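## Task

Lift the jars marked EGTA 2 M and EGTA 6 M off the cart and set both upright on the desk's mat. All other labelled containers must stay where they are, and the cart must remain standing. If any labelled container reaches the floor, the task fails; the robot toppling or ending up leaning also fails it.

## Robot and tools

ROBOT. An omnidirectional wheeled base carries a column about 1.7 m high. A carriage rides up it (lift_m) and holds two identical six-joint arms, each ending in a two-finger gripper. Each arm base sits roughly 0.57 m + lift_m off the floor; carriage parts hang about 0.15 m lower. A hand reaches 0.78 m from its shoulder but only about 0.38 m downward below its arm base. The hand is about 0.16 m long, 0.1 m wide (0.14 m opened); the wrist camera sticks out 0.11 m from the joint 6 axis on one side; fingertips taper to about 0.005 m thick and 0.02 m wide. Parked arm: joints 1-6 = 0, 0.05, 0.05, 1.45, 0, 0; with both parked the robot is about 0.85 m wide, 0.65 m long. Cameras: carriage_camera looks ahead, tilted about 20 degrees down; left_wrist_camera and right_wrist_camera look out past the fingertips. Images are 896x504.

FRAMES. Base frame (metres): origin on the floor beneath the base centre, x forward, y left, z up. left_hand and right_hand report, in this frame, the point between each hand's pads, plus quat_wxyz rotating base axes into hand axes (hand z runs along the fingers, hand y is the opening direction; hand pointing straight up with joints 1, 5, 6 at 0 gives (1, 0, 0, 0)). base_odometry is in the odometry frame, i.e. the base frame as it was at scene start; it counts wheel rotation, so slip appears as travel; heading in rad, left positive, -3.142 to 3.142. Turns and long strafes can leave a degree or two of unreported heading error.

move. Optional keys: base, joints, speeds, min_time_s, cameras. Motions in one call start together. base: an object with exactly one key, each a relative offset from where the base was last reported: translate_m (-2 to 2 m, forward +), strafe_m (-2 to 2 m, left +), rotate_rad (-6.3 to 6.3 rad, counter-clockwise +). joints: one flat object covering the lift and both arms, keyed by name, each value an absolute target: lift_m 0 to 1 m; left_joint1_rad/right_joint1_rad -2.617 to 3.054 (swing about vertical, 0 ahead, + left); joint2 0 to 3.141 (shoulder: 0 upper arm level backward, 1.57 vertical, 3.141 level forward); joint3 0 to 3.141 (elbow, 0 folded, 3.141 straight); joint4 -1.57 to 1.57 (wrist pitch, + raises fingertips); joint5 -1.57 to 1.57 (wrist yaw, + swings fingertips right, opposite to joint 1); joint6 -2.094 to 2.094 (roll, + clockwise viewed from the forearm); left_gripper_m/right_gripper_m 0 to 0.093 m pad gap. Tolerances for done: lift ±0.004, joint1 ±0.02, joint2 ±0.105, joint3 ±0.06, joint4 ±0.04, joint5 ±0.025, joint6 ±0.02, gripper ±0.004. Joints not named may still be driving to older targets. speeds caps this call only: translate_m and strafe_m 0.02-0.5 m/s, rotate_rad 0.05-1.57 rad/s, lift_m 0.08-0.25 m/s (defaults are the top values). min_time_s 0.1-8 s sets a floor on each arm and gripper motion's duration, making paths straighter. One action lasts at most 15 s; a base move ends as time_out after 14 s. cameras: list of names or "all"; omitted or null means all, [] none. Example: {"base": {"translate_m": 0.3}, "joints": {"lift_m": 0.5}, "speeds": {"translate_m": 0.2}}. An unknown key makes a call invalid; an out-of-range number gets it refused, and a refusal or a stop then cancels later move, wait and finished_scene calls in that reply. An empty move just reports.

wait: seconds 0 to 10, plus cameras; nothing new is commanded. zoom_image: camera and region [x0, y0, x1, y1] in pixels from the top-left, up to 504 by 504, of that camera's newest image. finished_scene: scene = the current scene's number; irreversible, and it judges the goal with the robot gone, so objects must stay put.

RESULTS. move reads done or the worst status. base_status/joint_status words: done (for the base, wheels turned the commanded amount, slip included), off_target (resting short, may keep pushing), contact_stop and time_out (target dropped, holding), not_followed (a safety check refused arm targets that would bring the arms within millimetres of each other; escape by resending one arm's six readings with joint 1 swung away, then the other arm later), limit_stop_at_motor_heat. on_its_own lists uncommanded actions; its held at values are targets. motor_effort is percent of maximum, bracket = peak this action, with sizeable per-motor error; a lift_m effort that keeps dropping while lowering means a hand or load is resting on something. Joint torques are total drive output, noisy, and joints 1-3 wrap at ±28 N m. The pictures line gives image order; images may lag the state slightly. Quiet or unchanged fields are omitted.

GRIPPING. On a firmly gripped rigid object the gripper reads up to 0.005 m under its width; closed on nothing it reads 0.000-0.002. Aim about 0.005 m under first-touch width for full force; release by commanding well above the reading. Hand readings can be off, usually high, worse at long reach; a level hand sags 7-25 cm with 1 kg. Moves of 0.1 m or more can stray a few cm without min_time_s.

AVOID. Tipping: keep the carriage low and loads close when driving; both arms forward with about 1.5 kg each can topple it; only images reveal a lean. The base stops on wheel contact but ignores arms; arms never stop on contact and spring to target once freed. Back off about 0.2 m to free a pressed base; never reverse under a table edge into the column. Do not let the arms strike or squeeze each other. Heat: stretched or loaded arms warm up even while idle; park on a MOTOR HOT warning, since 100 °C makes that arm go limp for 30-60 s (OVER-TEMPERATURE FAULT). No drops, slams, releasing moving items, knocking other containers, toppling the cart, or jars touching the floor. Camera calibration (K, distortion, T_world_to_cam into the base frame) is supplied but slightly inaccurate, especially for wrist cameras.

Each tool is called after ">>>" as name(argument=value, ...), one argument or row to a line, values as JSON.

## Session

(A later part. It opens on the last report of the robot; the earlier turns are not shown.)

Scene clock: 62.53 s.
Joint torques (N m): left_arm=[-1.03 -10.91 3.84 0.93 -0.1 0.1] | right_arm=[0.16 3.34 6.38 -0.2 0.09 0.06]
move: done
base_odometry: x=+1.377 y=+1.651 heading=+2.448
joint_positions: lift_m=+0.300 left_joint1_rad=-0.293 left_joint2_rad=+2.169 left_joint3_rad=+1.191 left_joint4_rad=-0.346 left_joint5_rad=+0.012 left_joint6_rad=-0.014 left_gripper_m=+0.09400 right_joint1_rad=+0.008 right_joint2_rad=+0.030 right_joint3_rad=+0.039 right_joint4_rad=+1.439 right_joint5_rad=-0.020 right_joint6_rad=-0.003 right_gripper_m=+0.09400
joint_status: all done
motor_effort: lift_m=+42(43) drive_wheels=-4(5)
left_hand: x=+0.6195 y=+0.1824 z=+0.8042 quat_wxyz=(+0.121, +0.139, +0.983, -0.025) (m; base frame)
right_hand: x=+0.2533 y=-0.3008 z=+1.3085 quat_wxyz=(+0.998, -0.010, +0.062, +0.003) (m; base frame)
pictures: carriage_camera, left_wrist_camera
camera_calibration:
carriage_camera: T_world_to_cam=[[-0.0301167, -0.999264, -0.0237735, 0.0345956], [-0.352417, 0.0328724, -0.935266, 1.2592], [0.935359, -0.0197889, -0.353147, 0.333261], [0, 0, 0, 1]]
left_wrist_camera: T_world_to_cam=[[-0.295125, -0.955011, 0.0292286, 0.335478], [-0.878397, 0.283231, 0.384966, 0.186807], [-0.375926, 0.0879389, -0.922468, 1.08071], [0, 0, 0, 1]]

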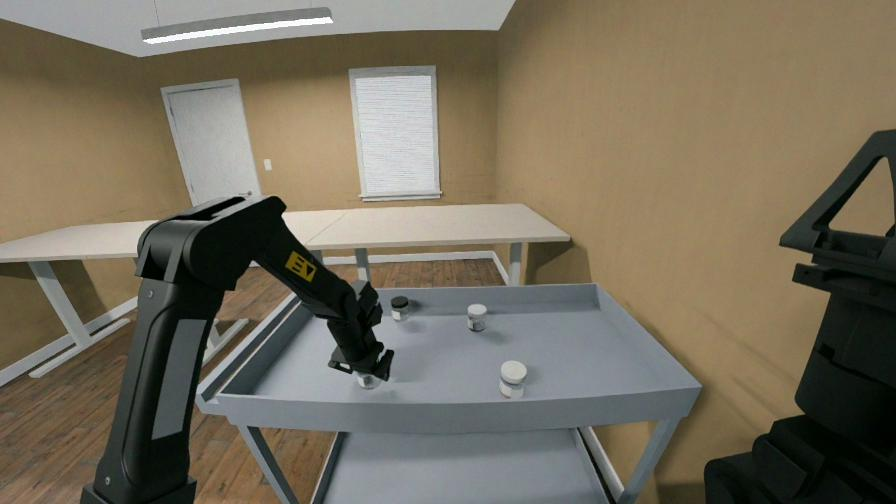

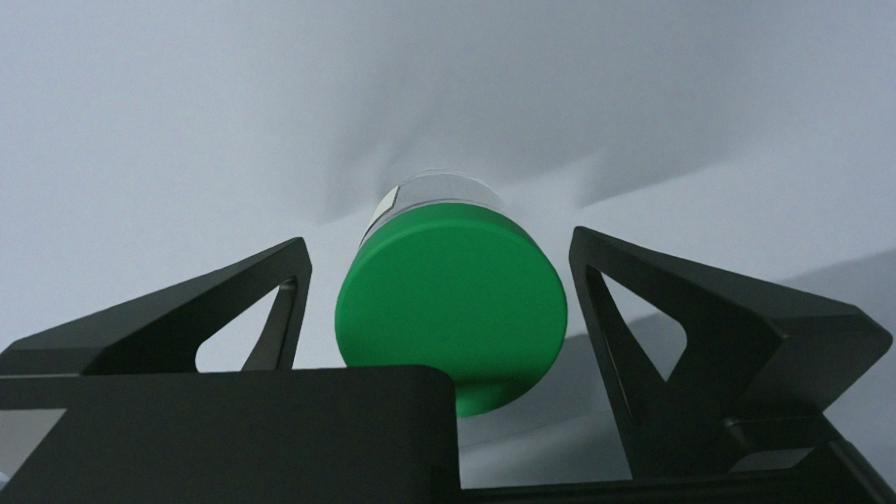

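>>> move(
  joints={"left_gripper_m":0.057},
  min_time_s=1.5,
  cameras=["left_wrist_camera"],
)

>>> move(
  joints={"left_gripper_m":0.048},
  min_time_s=1.5,
  cameras=["left_wrist_camera"],
)

Scene clock: 65.03 s.
move: done
joint_status: all done
motor_effort: lift_m=+42(43) drive_wheels=-4(5)
pictures: left_wrist_camera
camera_calibration:
left_wrist_camera: T_world_to_cam=[[-0.295146, -0.955005, 0.0292235, 0.335494], [-0.878678, 0.283316, 0.384262, 0.187682], [-0.375252, 0.0877355, -0.922761, 1.08068], [0, 0, 0, 1]]

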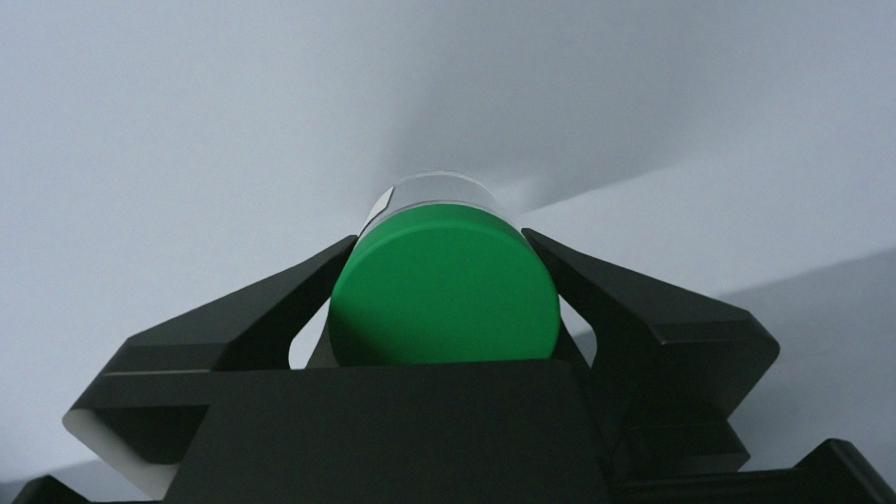

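Scene clock: 66.83 s.
Joint torques (N m): left_arm=[-1.02 -10.86 3.84 0.9 -0.09 0.1] | right_arm=[0.16 3.34 6.38 -0.2 0.1 0.06]
move: off_target
base_odometry: x=+1.377 y=+1.651 heading=+2.448
joint_positions: lift_m=+0.300 left_joint1_rad=-0.293 left_joint2_rad=+2.169 left_joint3_rad=+1.191 left_joint4_rad=-0.345 left_joint5_rad=+0.011 left_joint6_rad=-0.014 left_gripper_m=+0.05392 right_joint1_rad=+0.008 right_joint2_rad=+0.030 right_joint3_rad=+0.039 right_joint4_rad=+1.439 right_joint5_rad=-0.020 right_joint6_rad=-0.003 right_gripper_m=+0.09400
joint_status: left_gripper_m off_target (ended at +0.05395, target +0.04800)
motor_effort: lift_m=+43(43) drive_wheels=-4(5)
left_hand: x=+0.6197 y=+0.1826 z=+0.8042 quat_wxyz=(+0.121, +0.139, +0.983, -0.024) (m; base frame)
right_hand: x=+0.2533 y=-0.3008 z=+1.3085 quat_wxyz=(+0.998, -0.010, +0.062, +0.003) (m; base frame)
pictures: left_wrist_camera
camera_calibration:
left_wrist_camera: T_world_to_cam=[[-0.294888, -0.955118, 0.0281144, 0.336443], [-0.87888, 0.282662, 0.384281, 0.18791], [-0.374981, 0.0886108, -0.922788, 1.08038], [0, 0, 0, 1]]

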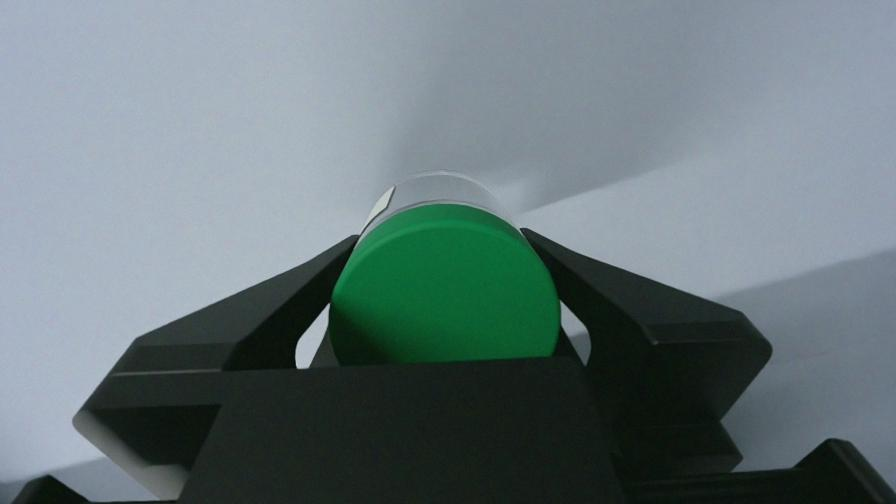

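>>> move(
  joints={"lift_m":0.42},
  speeds={"lift_m":0.12},
  cameras=["left_wrist_camera"],
)

>>> move(
  joints={"left_joint1_rad":0.0,"left_joint2_rad":1.725,"left_joint3_rad":1.44,"left_joint4_rad":-1.013},
  min_time_s=2.5,
  cameras=["carriage_camera"],
)

Scene clock: 69.20 s.
move: done
joint_status: all done
motor_effort: lift_m=+42(50) drive_wheels=-4(5)
pictures: left_wrist_camera
camera_calibration:
left_wrist_camera: T_world_to_cam=[[-0.294611, -0.955202, 0.0281786, 0.332982], [-0.875044, 0.281504, 0.393768, 0.130378], [-0.38406, 0.0913507, -0.918778, 1.18672], [0, 0, 0, 1]]

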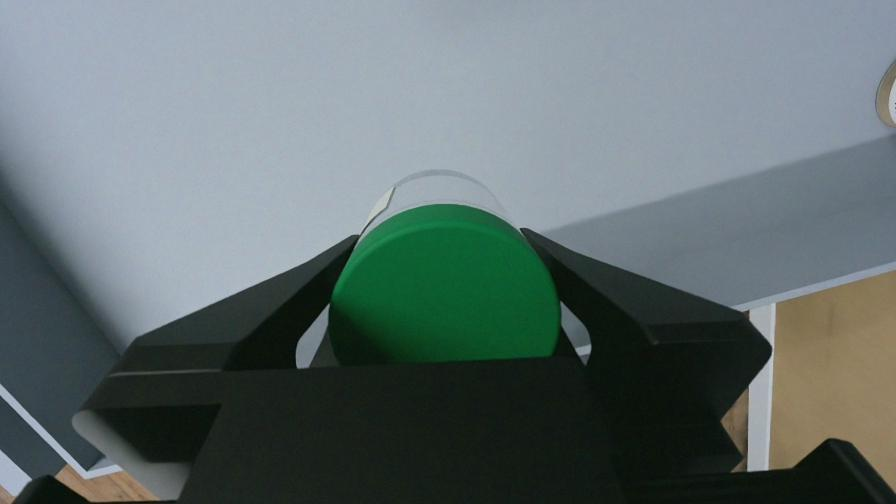

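Scene clock: 72.00 s.
Joint torques (N m): left_arm=[0.16 -13.09 8.73 0.6 -0.08 0.1] | right_arm=[0.16 3.33 6.38 -0.21 0.09 0.06]
move: done
base_odometry: x=+1.377 y=+1.651 heading=+2.448
joint_positions: lift_m=+0.420 left_joint1_rad=-0.007 left_joint2_rad=+1.763 left_joint3_rad=+1.404 left_joint4_rad=-1.007 left_joint5_rad=+0.010 left_joint6_rad=-0.014 left_gripper_m=+0.05392 right_joint1_rad=+0.008 right_joint2_rad=+0.030 right_joint3_rad=+0.039 right_joint4_rad=+1.439 right_joint5_rad=-0.020 right_joint6_rad=-0.003 right_gripper_m=+0.09400
joint_status: all done
motor_effort: lift_m=+42(43) drive_wheels=-4(5)
left_hand: x=+0.5935 y=+0.3002 z=+1.1031 quat_wxyz=(+0.103, -0.003, +0.995, -0.006) (m; base frame)
right_hand: x=+0.2533 y=-0.3008 z=+1.4285 quat_wxyz=(+0.998, -0.010, +0.062, +0.003) (m; base frame)
pictures: carriage_camera
camera_calibration:
carriage_camera: T_world_to_cam=[[-0.0301167, -0.999264, -0.0237735, 0.0374487], [-0.352417, 0.0328724, -0.935266, 1.37145], [0.935359, -0.0197889, -0.353147, 0.375643], [0, 0, 0, 1]]

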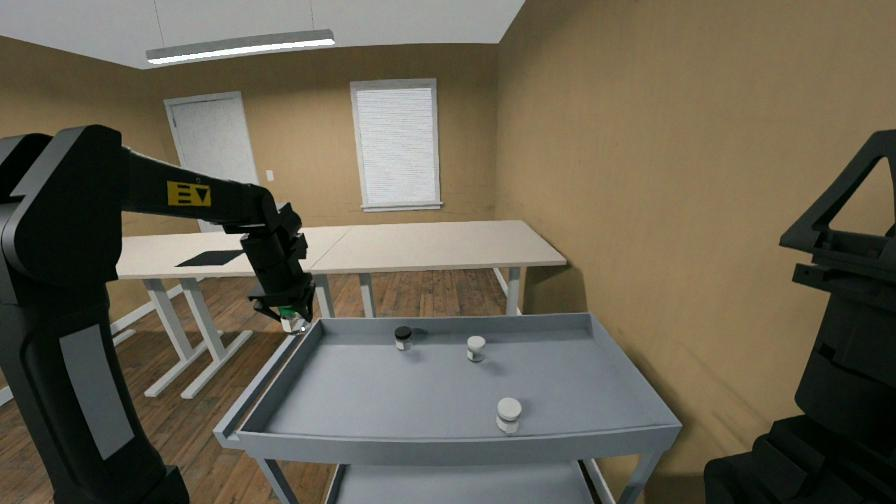

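>>> move(
  base={"translate_m": 0.1},
  speeds={"translate_m":0.15},
  joints={"lift_m":0.47,"right_joint1_rad":0.38,"right_joint2_rad":2.49,"right_joint3_rad":1.68,"right_joint4_rad":-0.203},
  min_time_s=4,
  cameras=["right_wrist_camera","carriage_camera"],
)

Scene clock: 78.07 s.
Joint torques (N m): left_arm=[0.14 -11.19 7.88 0.76 -0.08 0.1] | right_arm=[0.81 -11.55 8.58 1.66 0.09 0.06]
move: done
base_odometry: x=+1.300 y=+1.715 heading=+2.448
base_status: done
joint_positions: lift_m=+0.470 left_joint1_rad=-0.007 left_joint2_rad=+1.744 left_joint3_rad=+1.415 left_joint4_rad=-1.018 left_joint5_rad=+0.010 left_joint6_rad=-0.014 left_gripper_m=+0.05392 right_joint1_rad=+0.374 right_joint2_rad=+2.475 right_joint3_rad=+1.657 right_joint4_rad=-0.191 right_joint5_rad=-0.020 right_joint6_rad=-0.003 right_gripper_m=+0.09400
joint_status: all done
motor_effort: lift_m=+42(51) drive_wheels=+7(17)
left_hand: x=+0.5938 y=+0.3003 z=+1.1622 quat_wxyz=(+0.111, -0.003, +0.994, -0.006) (m; base frame)
right_hand: x=+0.7516 y=-0.0929 z=+0.9817 quat_wxyz=(+0.271, -0.183, +0.943, +0.060) (m; base frame)
pictures: carriage_camera, right_wrist_camera
camera_calibration:
carriage_camera: T_world_to_cam=[[-0.0301167, -0.999264, -0.0237735, 0.038637], [-0.352417, 0.0328724, -0.935266, 1.4182], [0.935359, -0.0197889, -0.353147, 0.393296], [0, 0, 0, 1]]
right_wrist_camera: T_world_to_cam=[[0.319951, -0.946554, -0.0408154, -0.284217], [-0.946594, -0.321184, 0.0282769, 0.660746], [-0.0398749, 0.0295884, -0.998766, 1.13626], [0, 0, 0, 1]]

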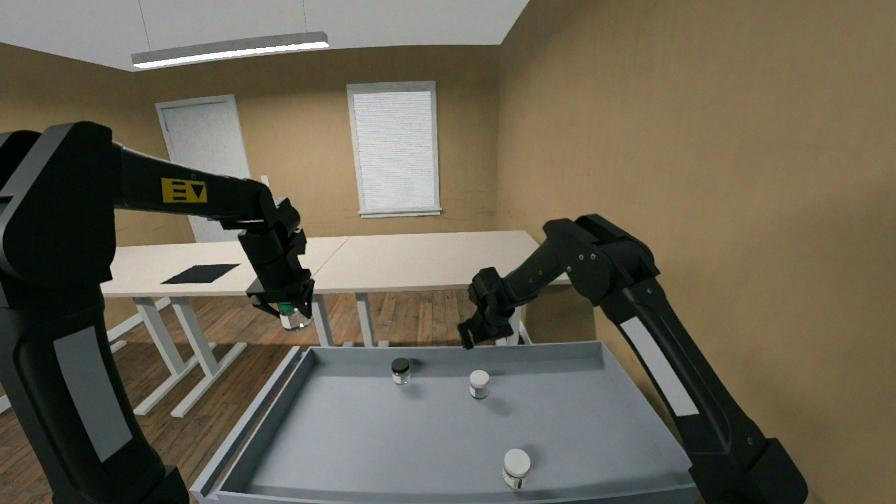

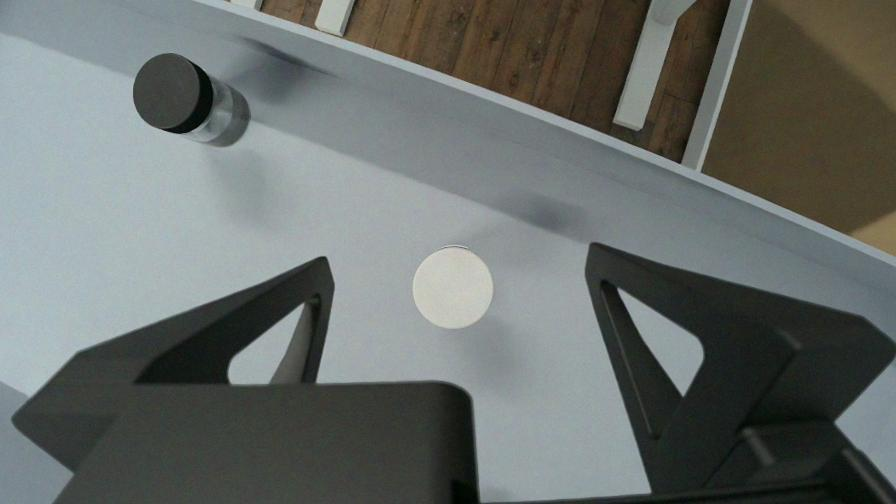

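>>> move(
  joints={"lift_m":0.4,"right_joint1_rad":0.401,"right_joint2_rad":2.425,"right_joint3_rad":1.547,"right_joint4_rad":-0.14},
  min_time_s=2,
  cameras=["right_wrist_camera"],
)

Scene clock: 81.47 s.
Joint torques (N m): left_arm=[0.14 -11.17 7.76 0.77 -0.07 0.1] | right_arm=[0.8 -16.24 5.6 1.86 0.08 0.06]
move: done
base_odometry: x=+1.300 y=+1.715 heading=+2.448
joint_positions: lift_m=+0.400 left_joint1_rad=-0.007 left_joint2_rad=+1.744 left_joint3_rad=+1.417 left_joint4_rad=-1.019 left_joint5_rad=+0.010 left_joint6_rad=-0.014 left_gripper_m=+0.05392 right_joint1_rad=+0.395 right_joint2_rad=+2.467 right_joint3_rad=+1.553 right_joint4_rad=-0.154 right_joint5_rad=-0.020 right_joint6_rad=-0.003 right_gripper_m=+0.09400
joint_status: all done
motor_effort: lift_m=+36(37) drive_wheels=-2(7)
left_hand: x=+0.5939 y=+0.3003 z=+1.0930 quat_wxyz=(+0.112, -0.003, +0.994, -0.006) (m; base frame)
right_hand: x=+0.7213 y=-0.0928 z=+0.8868 quat_wxyz=(+0.242, -0.194, +0.949, +0.058) (m; base frame)
pictures: right_wrist_camera
camera_calibration:
right_wrist_camera: T_world_to_cam=[[0.337233, -0.940659, -0.0378882, -0.292829], [-0.936625, -0.3393, 0.0872322, 0.57357], [-0.0949112, 0.00606944, -0.995467, 1.07488], [0, 0, 0, 1]]

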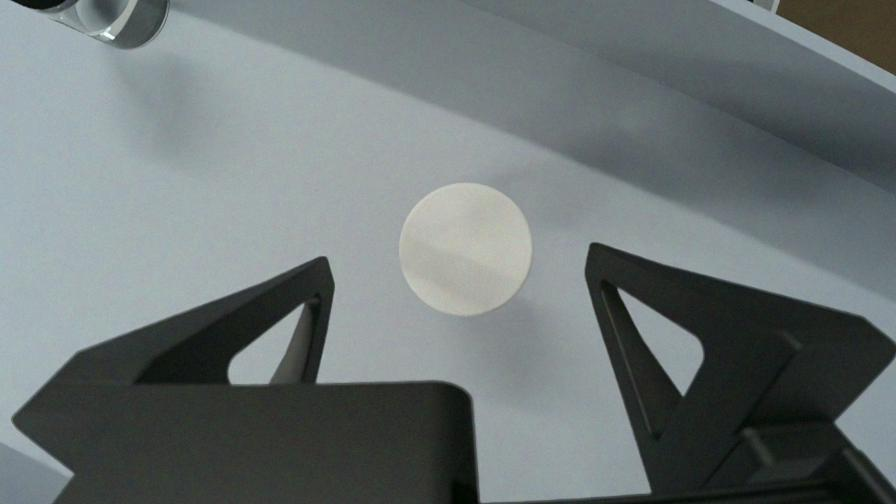

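>>> move(
  joints={"lift_m":0.318},
  speeds={"lift_m":0.08},
  cameras=["right_wrist_camera","carriage_camera"],
)

>>> zoom_image(
  camera="carriage_camera",
  region=[400, 280, 600, 420],
)

Scene clock: 83.63 s.
Joint torques (N m): left_arm=[0.16 -11.14 7.58 0.85 -0.08 0.09] | right_arm=[0.61 -15.41 5.94 1.79 0.08 0.07]
move: done
base_odometry: x=+1.300 y=+1.715 heading=+2.448
joint_positions: lift_m=+0.318 left_joint1_rad=-0.007 left_joint2_rad=+1.744 left_joint3_rad=+1.417 left_joint4_rad=-1.019 left_joint5_rad=+0.010 left_joint6_rad=-0.014 left_gripper_m=+0.05392 right_joint1_rad=+0.395 right_joint2_rad=+2.458 right_joint3_rad=+1.550 right_joint4_rad=-0.147 right_joint5_rad=-0.020 right_joint6_rad=-0.004 right_gripper_m=+0.09400
joint_status: all done
motor_effort: lift_m=+36(37) drive_wheels=-2(7)
left_hand: x=+0.5940 y=+0.3003 z=+1.0114 quat_wxyz=(+0.112, -0.003, +0.994, -0.006) (m; base frame)
right_hand: x=+0.7233 y=-0.0920 z=+0.8096 quat_wxyz=(+0.248, -0.194, +0.947, +0.059) (m; base frame)
pictures: carriage_camera, right_wrist_camera
camera_calibration:
carriage_camera: T_world_to_cam=[[-0.0301167, -0.999264, -0.0237735, 0.0350366], [-0.352417, 0.0328724, -0.935266, 1.27656], [0.935359, -0.0197889, -0.353147, 0.339813], [0, 0, 0, 1]]
right_wrist_camera: T_world_to_cam=[[0.338005, -0.940362, -0.0383546, -0.295799], [-0.937485, -0.340001, 0.0743027, 0.59348], [-0.082912, 0.0108421, -0.996498, 0.990785], [0, 0, 0, 1]]

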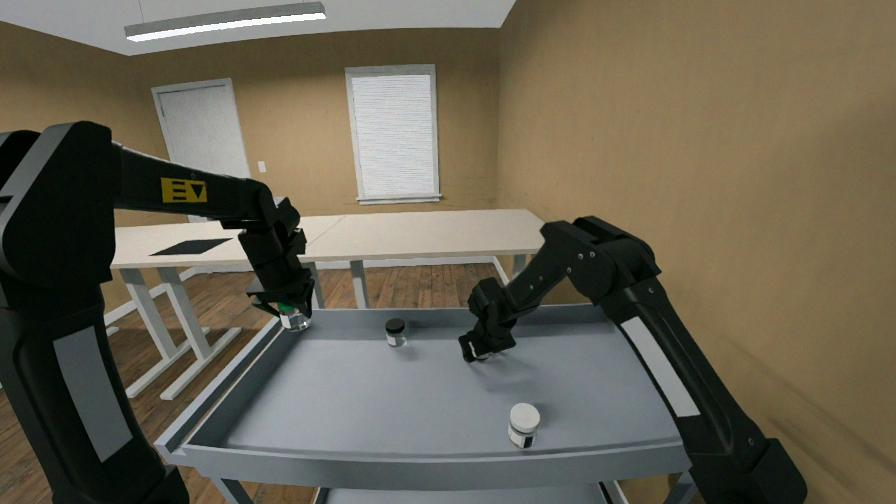

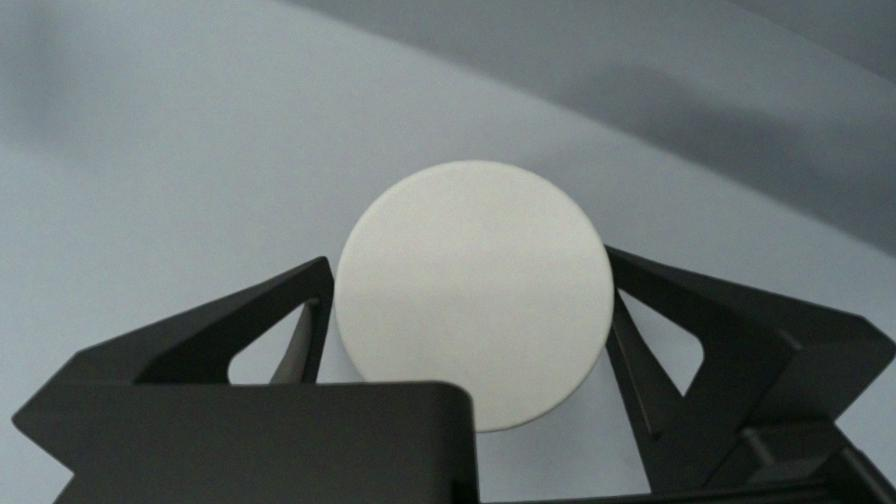

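Scaled by 2.520.

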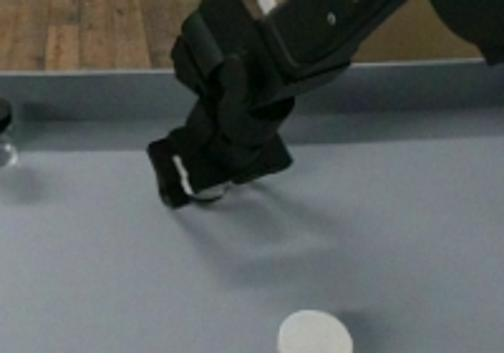

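>>> move(
  joints={"lift_m":0.31,"right_joint1_rad":0.389},
  min_time_s=1,
  cameras=["right_wrist_camera"],
)

>>> move(
  joints={"right_gripper_m":0.058},
  min_time_s=2,
  cameras=["right_wrist_camera"],
)

>>> move(
  joints={"right_gripper_m":0.048},
  min_time_s=1.5,
  cameras=["right_wrist_camera"],
)

Scene clock: 86.27 s.
move: done
joint_status: all done
motor_effort: lift_m=+35(36) drive_wheels=-2(8)
pictures: right_wrist_camera
camera_calibration:
right_wrist_camera: T_world_to_cam=[[0.338129, -0.940355, -0.0374241, -0.296805], [-0.939234, -0.339695, 0.049473, 0.620056], [-0.059235, 0.0184217, -0.998074, 0.975193], [0, 0, 0, 1]]

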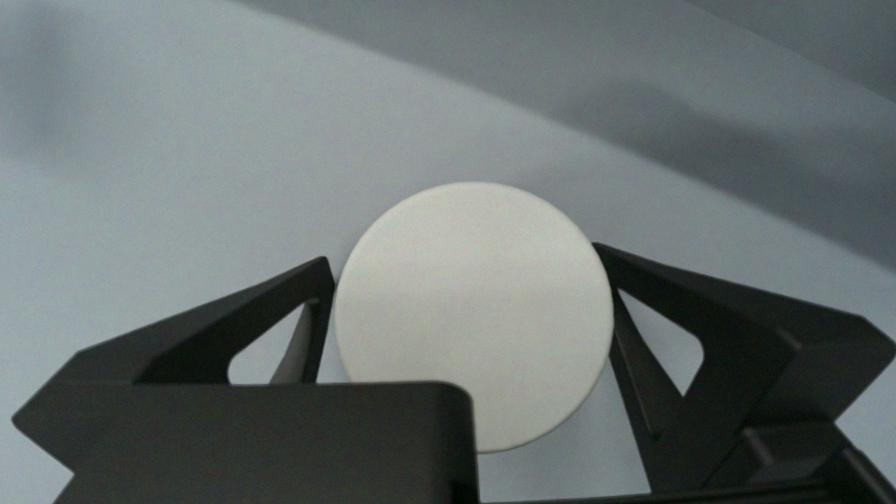

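Scene clock: 88.57 s.
move: done
joint_status: all done
motor_effort: lift_m=+35(35) drive_wheels=-2(2)
pictures: right_wrist_camera
camera_calibration:
right_wrist_camera: T_world_to_cam=[[0.337053, -0.940742, -0.0374241, -0.296683], [-0.939622, -0.33862, 0.049473, 0.620469], [-0.0592138, 0.0184895, -0.998074, 0.975209], [0, 0, 0, 1]]

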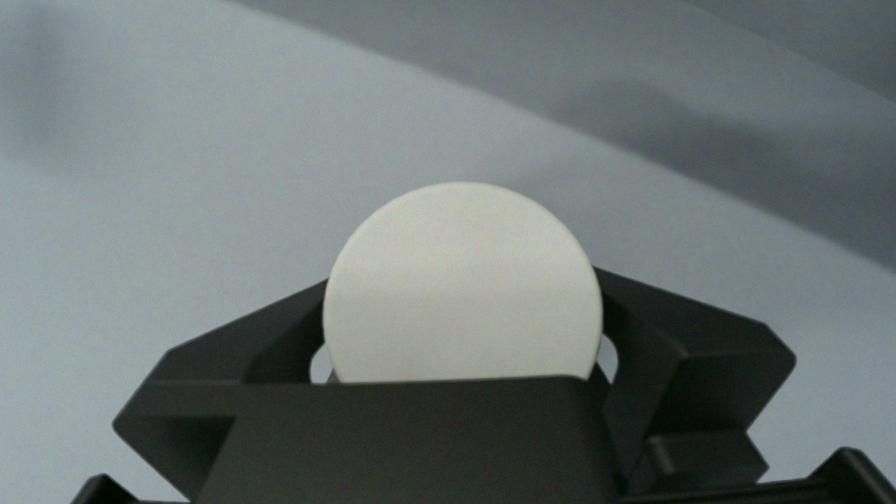

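Scene clock: 90.37 s.
Joint torques (N m): left_arm=[0.14 -11.1 7.75 0.78 -0.08 0.1] | right_arm=[-0.29 -14.49 6.01 1.67 0.06 0.07]
move: off_target
base_odometry: x=+1.300 y=+1.715 heading=+2.448
joint_positions: lift_m=+0.310 left_joint1_rad=-0.007 left_joint2_rad=+1.744 left_joint3_rad=+1.417 left_joint4_rad=-1.020 left_joint5_rad=+0.010 left_joint6_rad=-0.014 left_gripper_m=+0.05392 right_joint1_rad=+0.394 right_joint2_rad=+2.447 right_joint3_rad=+1.550 right_joint4_rad=-0.132 right_joint5_rad=-0.017 right_joint6_rad=-0.004 right_gripper_m=+0.05444
joint_status: right_gripper_m off_target (ended at +0.05446, target +0.04800)
motor_effort: lift_m=+34(35) drive_wheels=-2(2)
left_hand: x=+0.5938 y=+0.3003 z=+1.0035 quat_wxyz=(+0.112, -0.003, +0.994, -0.006) (m; base frame)
right_hand: x=+0.7284 y=-0.0909 z=+0.8089 quat_wxyz=(+0.260, -0.193, +0.944, +0.060) (m; base frame)
pictures: right_wrist_camera
camera_calibration:
right_wrist_camera: T_world_to_cam=[[0.337053, -0.940742, -0.0374241, -0.296683], [-0.939622, -0.33862, 0.049473, 0.620469], [-0.0592138, 0.0184895, -0.998074, 0.975209], [0, 0, 0, 1]]

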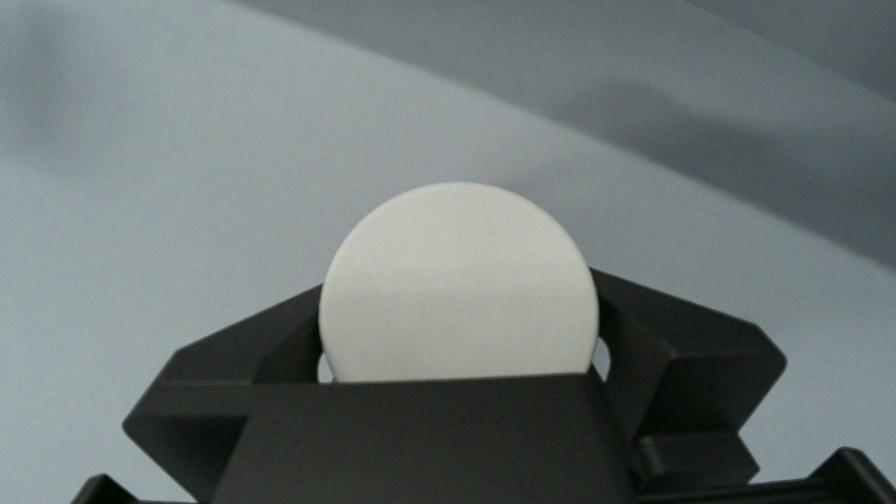

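>>> move(
  joints={"lift_m":0.48},
  speeds={"lift_m":0.12},
  cameras=["right_wrist_camera","carriage_camera"],
)

Scene clock: 92.67 s.
Joint torques (N m): left_arm=[0.1 -10.96 7.75 0.79 -0.08 0.09] | right_arm=[-0.14 -14.52 6.37 1.76 0.06 0.07]
move: done
base_odometry: x=+1.300 y=+1.715 heading=+2.448
joint_positions: lift_m=+0.480 left_joint1_rad=-0.007 left_joint2_rad=+1.744 left_joint3_rad=+1.417 left_joint4_rad=-1.021 left_joint5_rad=+0.010 left_joint6_rad=-0.014 left_gripper_m=+0.05392 right_joint1_rad=+0.394 right_joint2_rad=+2.447 right_joint3_rad=+1.545 right_joint4_rad=-0.142 right_joint5_rad=-0.017 right_joint6_rad=-0.004 right_gripper_m=+0.05443
joint_status: all done
motor_effort: lift_m=+42(52) drive_wheels=+7(8)
left_hand: x=+0.5937 y=+0.3003 z=+1.1728 quat_wxyz=(+0.111, -0.003, +0.994, -0.006) (m; base frame)
right_hand: x=+0.7250 y=-0.0923 z=+0.9757 quat_wxyz=(+0.254, -0.193, +0.946, +0.059) (m; base frame)
pictures: carriage_camera, right_wrist_camera
camera_calibration:
carriage_camera: T_world_to_cam=[[-0.0301167, -0.999264, -0.0237735, 0.0388745], [-0.352417, 0.0328724, -0.935266, 1.42754], [0.935359, -0.0197889, -0.353147, 0.396824], [0, 0, 0, 1]]
right_wrist_camera: T_world_to_cam=[[0.336569, -0.940942, -0.0367187, -0.29098], [-0.938885, -0.338314, 0.0635487, 0.594284], [-0.0722182, 0.0130861, -0.997303, 1.14972], [0, 0, 0, 1]]

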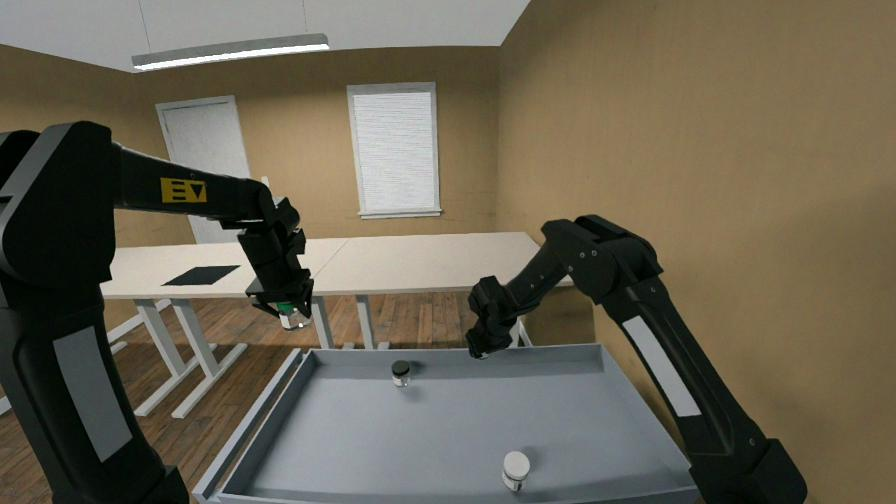

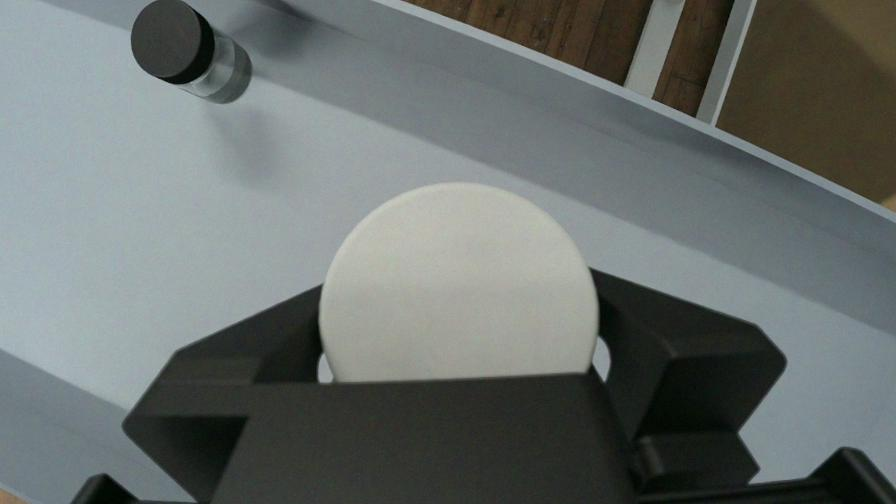

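>>> move(
  joints={"right_joint1_rad":0.0,"right_joint2_rad":1.744,"right_joint3_rad":1.44,"right_joint4_rad":-0.74},
  min_time_s=3,
  cameras=[],
)

>>> move(
  base={"translate_m": -0.3},
  speeds={"translate_m": 0.3},
  cameras=[],
)

>>> move(
  base={"strafe_m": 1.5},
  speeds={"strafe_m": 0.35},
)

Scene clock: 97.33 s.
move: done
joint_status: all done
motor_effort: lift_m=+43(43) drive_wheels=-2(7)
pictures: none

Scene clock: 99.93 s.
move: done
base_status: done
motor_effort: lift_m=+42(43) drive_wheels=+4(23)
pictures: none

Scene clock: 106.13 s.
Joint torques (N m): left_arm=[-0.01 -11.1 7.73 0.78 -0.06 0.1] | right_arm=[-0.02 -10.93 7.04 1.69 0.07 0.07]
move: done
base_odometry: x=+0.572 y=+0.370 heading=+2.448
base_status: done
joint_positions: lift_m=+0.480 left_joint1_rad=-0.003 left_joint2_rad=+1.744 left_joint3_rad=+1.417 left_joint4_rad=-1.020 left_joint5_rad=+0.008 left_joint6_rad=-0.014 left_gripper_m=+0.05392 right_joint1_rad=+0.002 right_joint2_rad=+1.770 right_joint3_rad=+1.445 right_joint4_rad=-0.739 right_joint5_rad=-0.018 right_joint6_rad=-0.004 right_gripper_m=+0.05443
motor_effort: lift_m=+42(43) drive_wheels=+0(20)
left_hand: x=+0.5938 y=+0.3020 z=+1.1729 quat_wxyz=(+0.112, -0.005, +0.994, -0.005) (m; base frame)
right_hand: x=+0.6653 y=-0.3004 z=+1.1969 quat_wxyz=(+0.251, -0.005, +0.968, +0.009) (m; base frame)
pictures: carriage_camera, left_wrist_camera, right_wrist_camera
camera_calibration:
carriage_camera: T_world_to_cam=[[-0.0301167, -0.999264, -0.0237735, 0.0388745], [-0.352417, 0.0328724, -0.935266, 1.42754], [0.935359, -0.0197889, -0.353147, 0.396824], [0, 0, 0, 1]]
left_wrist_camera: T_world_to_cam=[[-0.0079053, -0.99964, 0.0256526, 0.278386], [-0.913838, 0.0176377, 0.405696, 0.0654072], [-0.406003, -0.0202352, -0.913648, 1.4408], [0, 0, 0, 1]]
right_wrist_camera: T_world_to_cam=[[-0.0485465, -0.998157, -0.0364001, -0.21985], [-0.995518, 0.0453928, 0.0829609, 0.583549], [-0.0811557, 0.0402645, -0.995888, 1.38112], [0, 0, 0, 1]]

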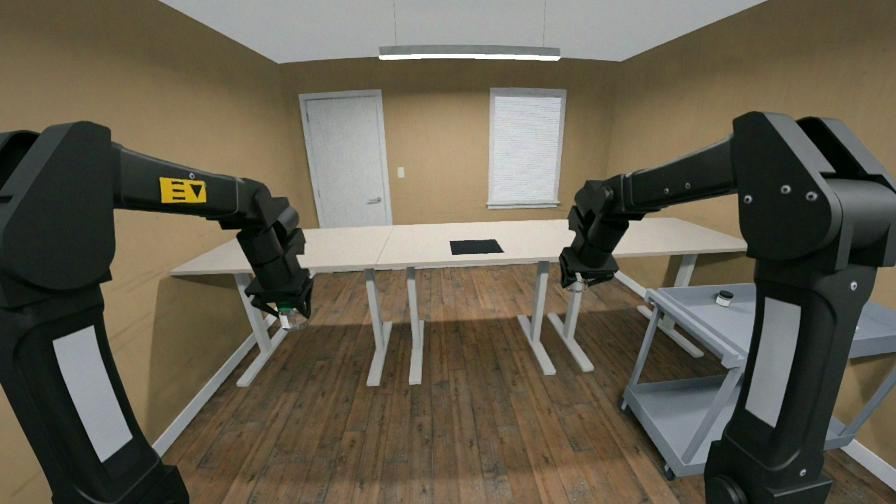

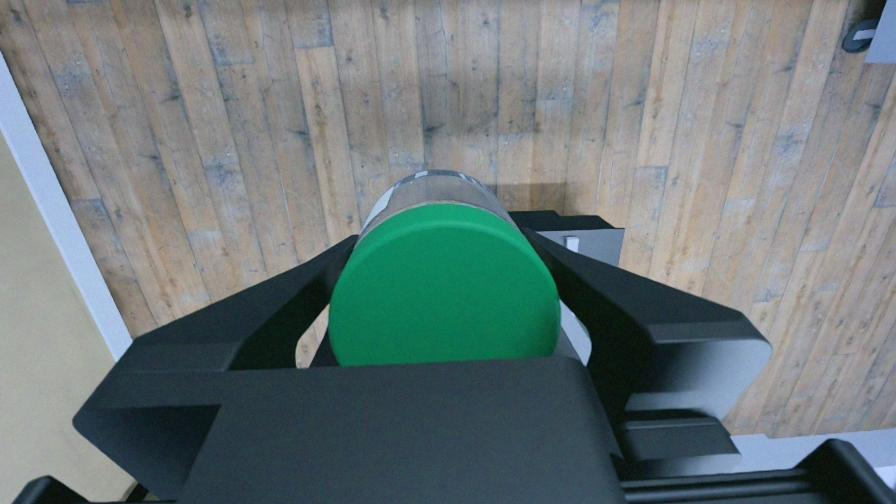

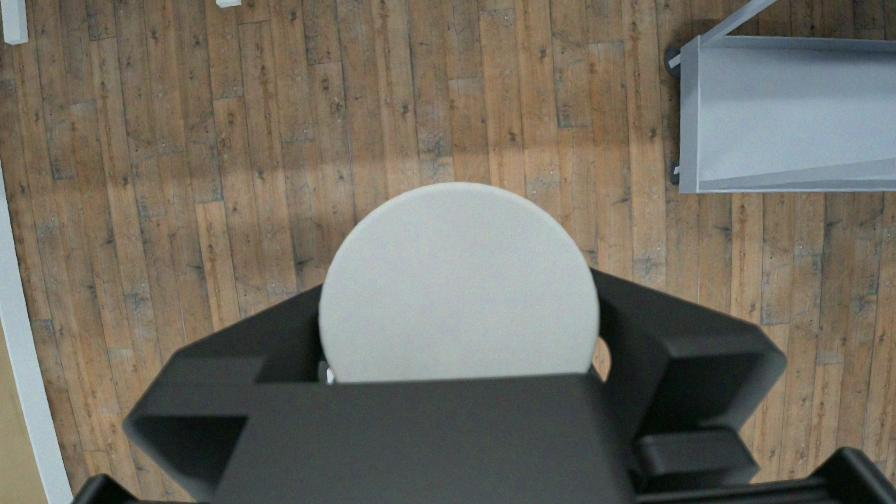

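>>> move(
  base={"strafe_m": -0.25},
  speeds={"strafe_m": 0.3},
  cameras=[],
)

>>> move(
  base={"translate_m": 1.1},
  speeds={"translate_m": 0.3},
)

Scene clock: 109.50 s.
move: done
base_status: done
motor_effort: lift_m=+42(43) drive_wheels=+1(14)
pictures: none

Scene clock: 114.63 s.
Joint torques (N m): left_arm=[-0.32 -11.11 7.73 0.8 -0.06 0.1] | right_arm=[0.12 -10.88 7.1 1.71 0.07 0.07]
move: done
base_odometry: x=-0.113 y=+1.266 heading=+2.447
base_status: done
joint_positions: lift_m=+0.480 left_joint1_rad=-0.001 left_joint2_rad=+1.744 left_joint3_rad=+1.417 left_joint4_rad=-1.021 left_joint5_rad=+0.008 left_joint6_rad=-0.014 left_gripper_m=+0.05392 right_joint1_rad=+0.001 right_joint2_rad=+1.768 right_joint3_rad=+1.444 right_joint4_rad=-0.741 right_joint5_rad=-0.018 right_joint6_rad=-0.004 right_gripper_m=+0.05443
motor_effort: lift_m=+42(43) drive_wheels=-3(22)
left_hand: x=+0.5936 y=+0.3026 z=+1.1728 quat_wxyz=(+0.111, -0.006, +0.994, -0.005) (m; base frame)
right_hand: x=+0.6646 y=-0.3010 z=+1.1972 quat_wxyz=(+0.250, -0.004, +0.968, +0.008) (m; base frame)
pictures: carriage_camera, left_wrist_camera, right_wrist_camera
camera_calibration:
carriage_camera: T_world_to_cam=[[-0.0301167, -0.999264, -0.0237735, 0.0388745], [-0.352417, 0.0328724, -0.935266, 1.42754], [0.935359, -0.0197889, -0.353147, 0.396824], [0, 0, 0, 1]]
left_wrist_camera: T_world_to_cam=[[-0.00627597, -0.999661, 0.0252846, 0.278489], [-0.913555, 0.0160145, 0.406399, 0.0647485], [-0.406666, -0.0205484, -0.913346, 1.44084], [0, 0, 0, 1]]
right_wrist_camera: T_world_to_cam=[[-0.0501111, -0.998082, -0.0363422, -0.219557], [-0.995352, 0.0469118, 0.0841, 0.581835], [-0.0822338, 0.0403877, -0.995794, 1.38198], [0, 0, 0, 1]]

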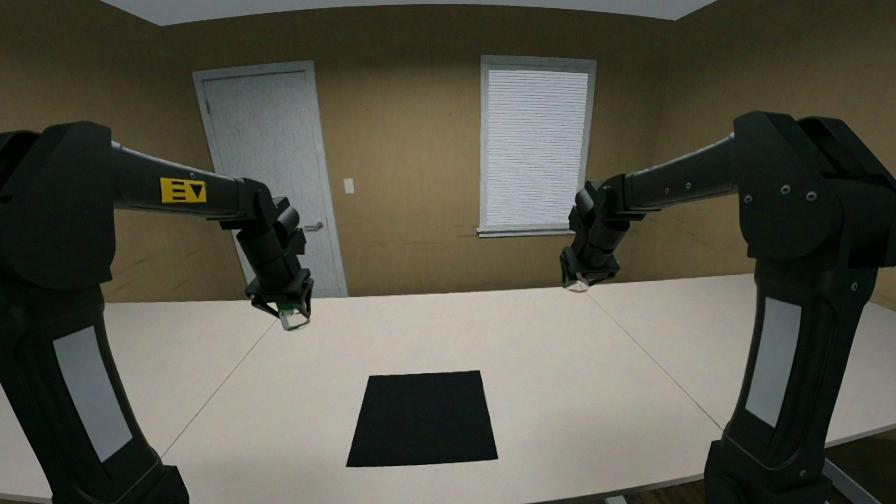

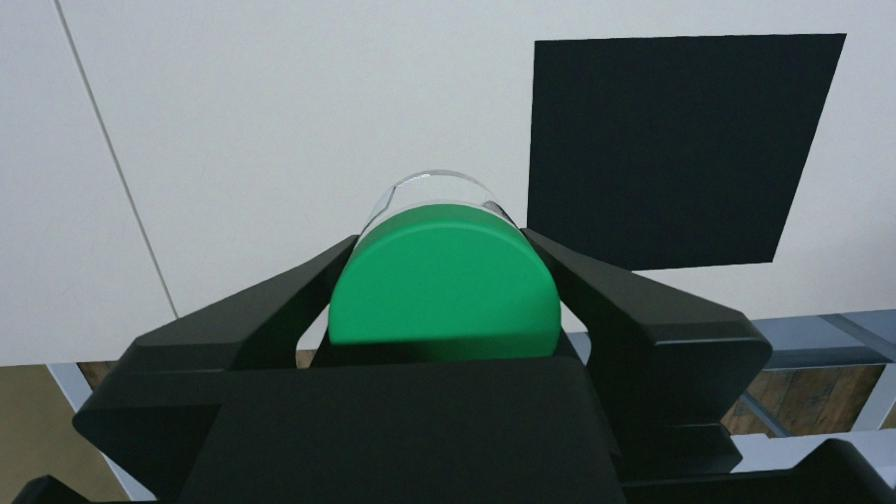

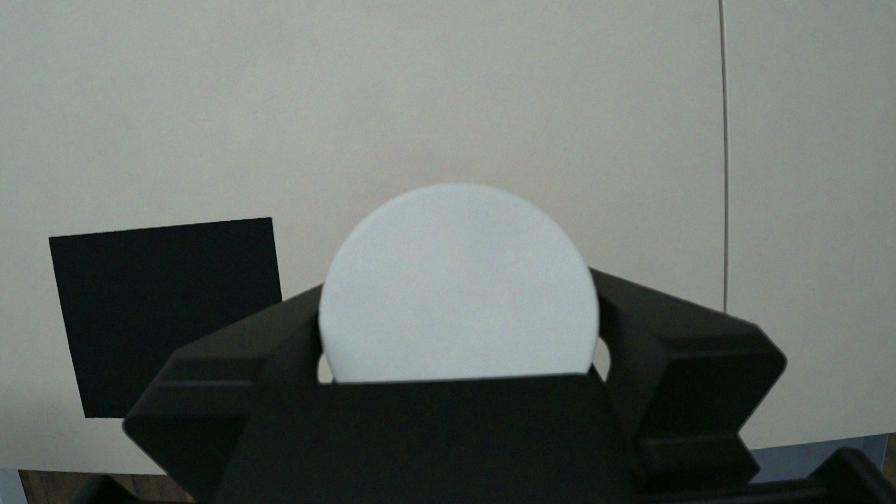

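>>> move(
  joints={"left_joint1_rad":-0.4,"left_joint2_rad":2.03,"left_joint3_rad":1.248,"left_joint4_rad":-0.535},
  min_time_s=2.5,
  cameras=["left_wrist_camera","carriage_camera"],
)

Scene clock: 120.93 s.
Joint torques (N m): left_arm=[-0.99 -10.59 4.51 0.9 -0.05 0.1] | right_arm=[0.14 -10.77 7.09 1.71 0.07 0.07]
move: done
base_odometry: x=-0.113 y=+1.266 heading=+2.447
joint_positions: lift_m=+0.480 left_joint1_rad=-0.394 left_joint2_rad=+2.022 left_joint3_rad=+1.258 left_joint4_rad=-0.554 left_joint5_rad=+0.008 left_joint6_rad=-0.014 left_gripper_m=+0.05392 right_joint1_rad=+0.001 right_joint2_rad=+1.768 right_joint3_rad=+1.444 right_joint4_rad=-0.741 right_joint5_rad=-0.018 right_joint6_rad=-0.004 right_gripper_m=+0.05443
joint_status: all done
motor_effort: lift_m=+42(43) drive_wheels=-3(3)
left_hand: x=+0.6053 y=+0.1439 z=+1.0477 quat_wxyz=(+0.123, +0.188, +0.974, -0.029) (m; base frame)
right_hand: x=+0.6646 y=-0.3010 z=+1.1972 quat_wxyz=(+0.250, -0.004, +0.968, +0.008) (m; base frame)
pictures: carriage_camera, left_wrist_camera
camera_calibration:
carriage_camera: T_world_to_cam=[[-0.0301167, -0.999264, -0.0237735, 0.0388745], [-0.352417, 0.0328724, -0.935266, 1.42754], [0.935359, -0.0197889, -0.353147, 0.396824], [0, 0, 0, 1]]
left_wrist_camera: T_world_to_cam=[[-0.388896, -0.920939, 0.0251238, 0.343515], [-0.848737, 0.368747, 0.37904, 0.0675181], [-0.358337, 0.126084, -0.925039, 1.28996], [0, 0, 0, 1]]

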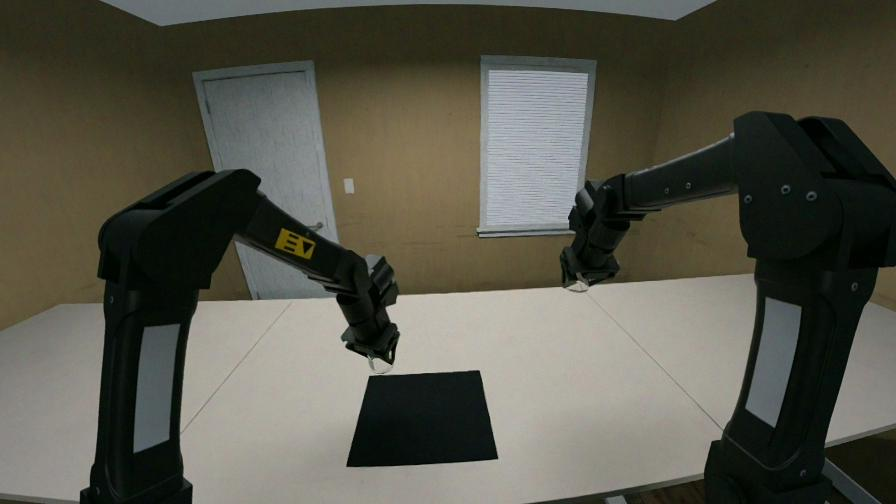

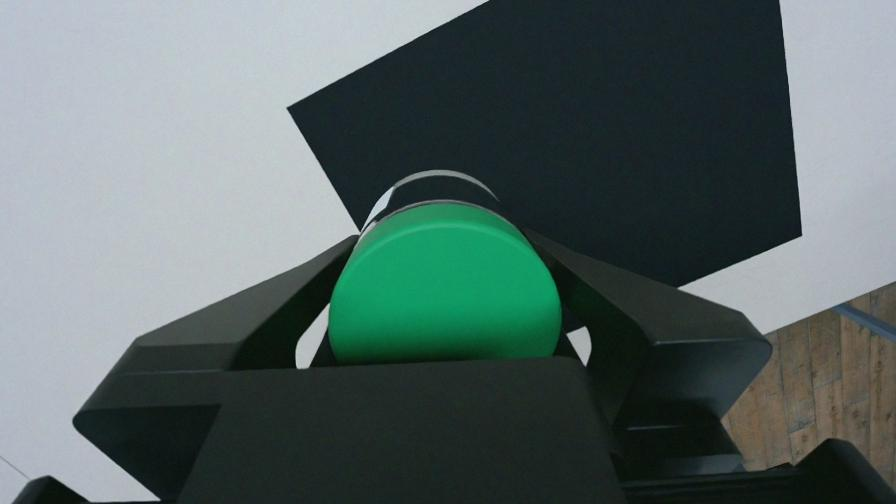

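>>> move(
  joints={"lift_m":0.415,"left_joint1_rad":-0.45},
  min_time_s=1,
  speeds={"lift_m":0.1},
  cameras=["left_wrist_camera","carriage_camera"],
)

>>> zoom_image(
  camera="carriage_camera",
  region=[300, 310, 520, 470],
)

Scene clock: 123.53 s.
Joint torques (N m): left_arm=[-0.9 -11.47 4.63 0.88 -0.06 0.1] | right_arm=[0.14 -10.37 7.54 1.72 0.07 0.07]
move: done
base_odometry: x=-0.113 y=+1.266 heading=+2.447
joint_positions: lift_m=+0.415 left_joint1_rad=-0.444 left_joint2_rad=+2.030 left_joint3_rad=+1.256 left_joint4_rad=-0.547 left_joint5_rad=+0.008 left_joint6_rad=-0.014 left_gripper_m=+0.05392 right_joint1_rad=+0.001 right_joint2_rad=+1.764 right_joint3_rad=+1.439 right_joint4_rad=-0.743 right_joint5_rad=-0.018 right_joint6_rad=-0.004 right_gripper_m=+0.05443
joint_status: all done
motor_effort: lift_m=+36(36) drive_wheels=-3(8)
left_hand: x=+0.5967 y=+0.1249 z=+0.9800 quat_wxyz=(+0.120, +0.212, +0.969, -0.032) (m; base frame)
right_hand: x=+0.6631 y=-0.3010 z=+1.1321 quat_wxyz=(+0.249, -0.004, +0.969, +0.008) (m; base frame)
pictures: carriage_camera, left_wrist_camera
camera_calibration:
carriage_camera: T_world_to_cam=[[-0.0301167, -0.999264, -0.0237735, 0.0373423], [-0.352417, 0.0328724, -0.935266, 1.36726], [0.935359, -0.0197889, -0.353147, 0.374062], [0, 0, 0, 1]]
left_wrist_camera: T_world_to_cam=[[-0.434688, -0.90023, 0.0251413, 0.349051], [-0.828052, 0.410501, 0.381862, 0.0725496], [-0.354084, 0.145172, -0.923877, 1.22055], [0, 0, 0, 1]]

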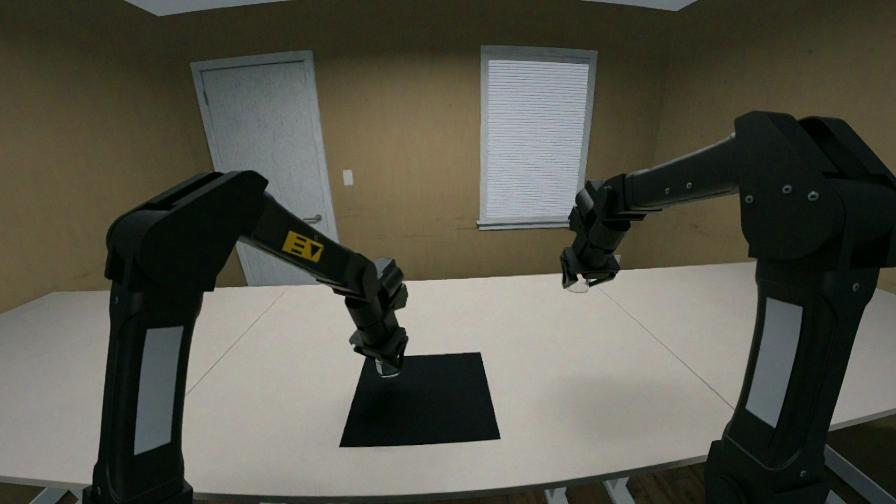

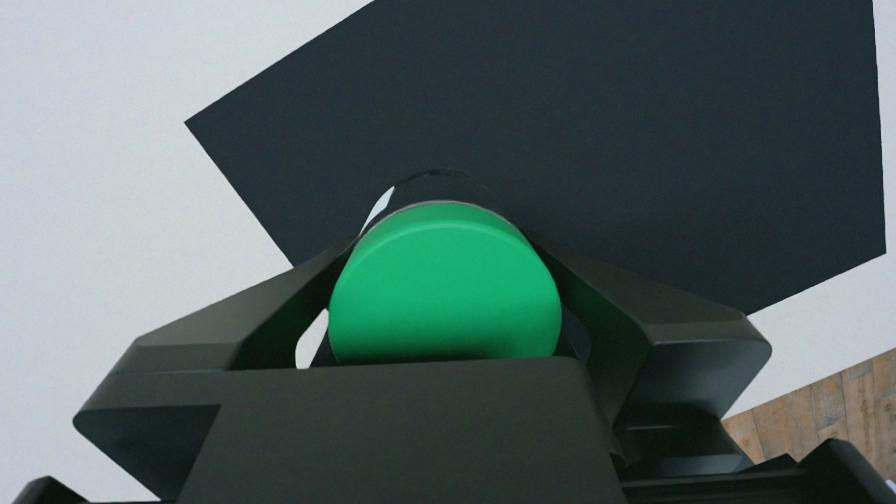

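Scaled by 2.291.

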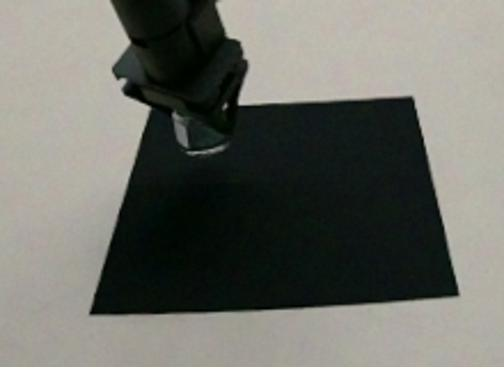

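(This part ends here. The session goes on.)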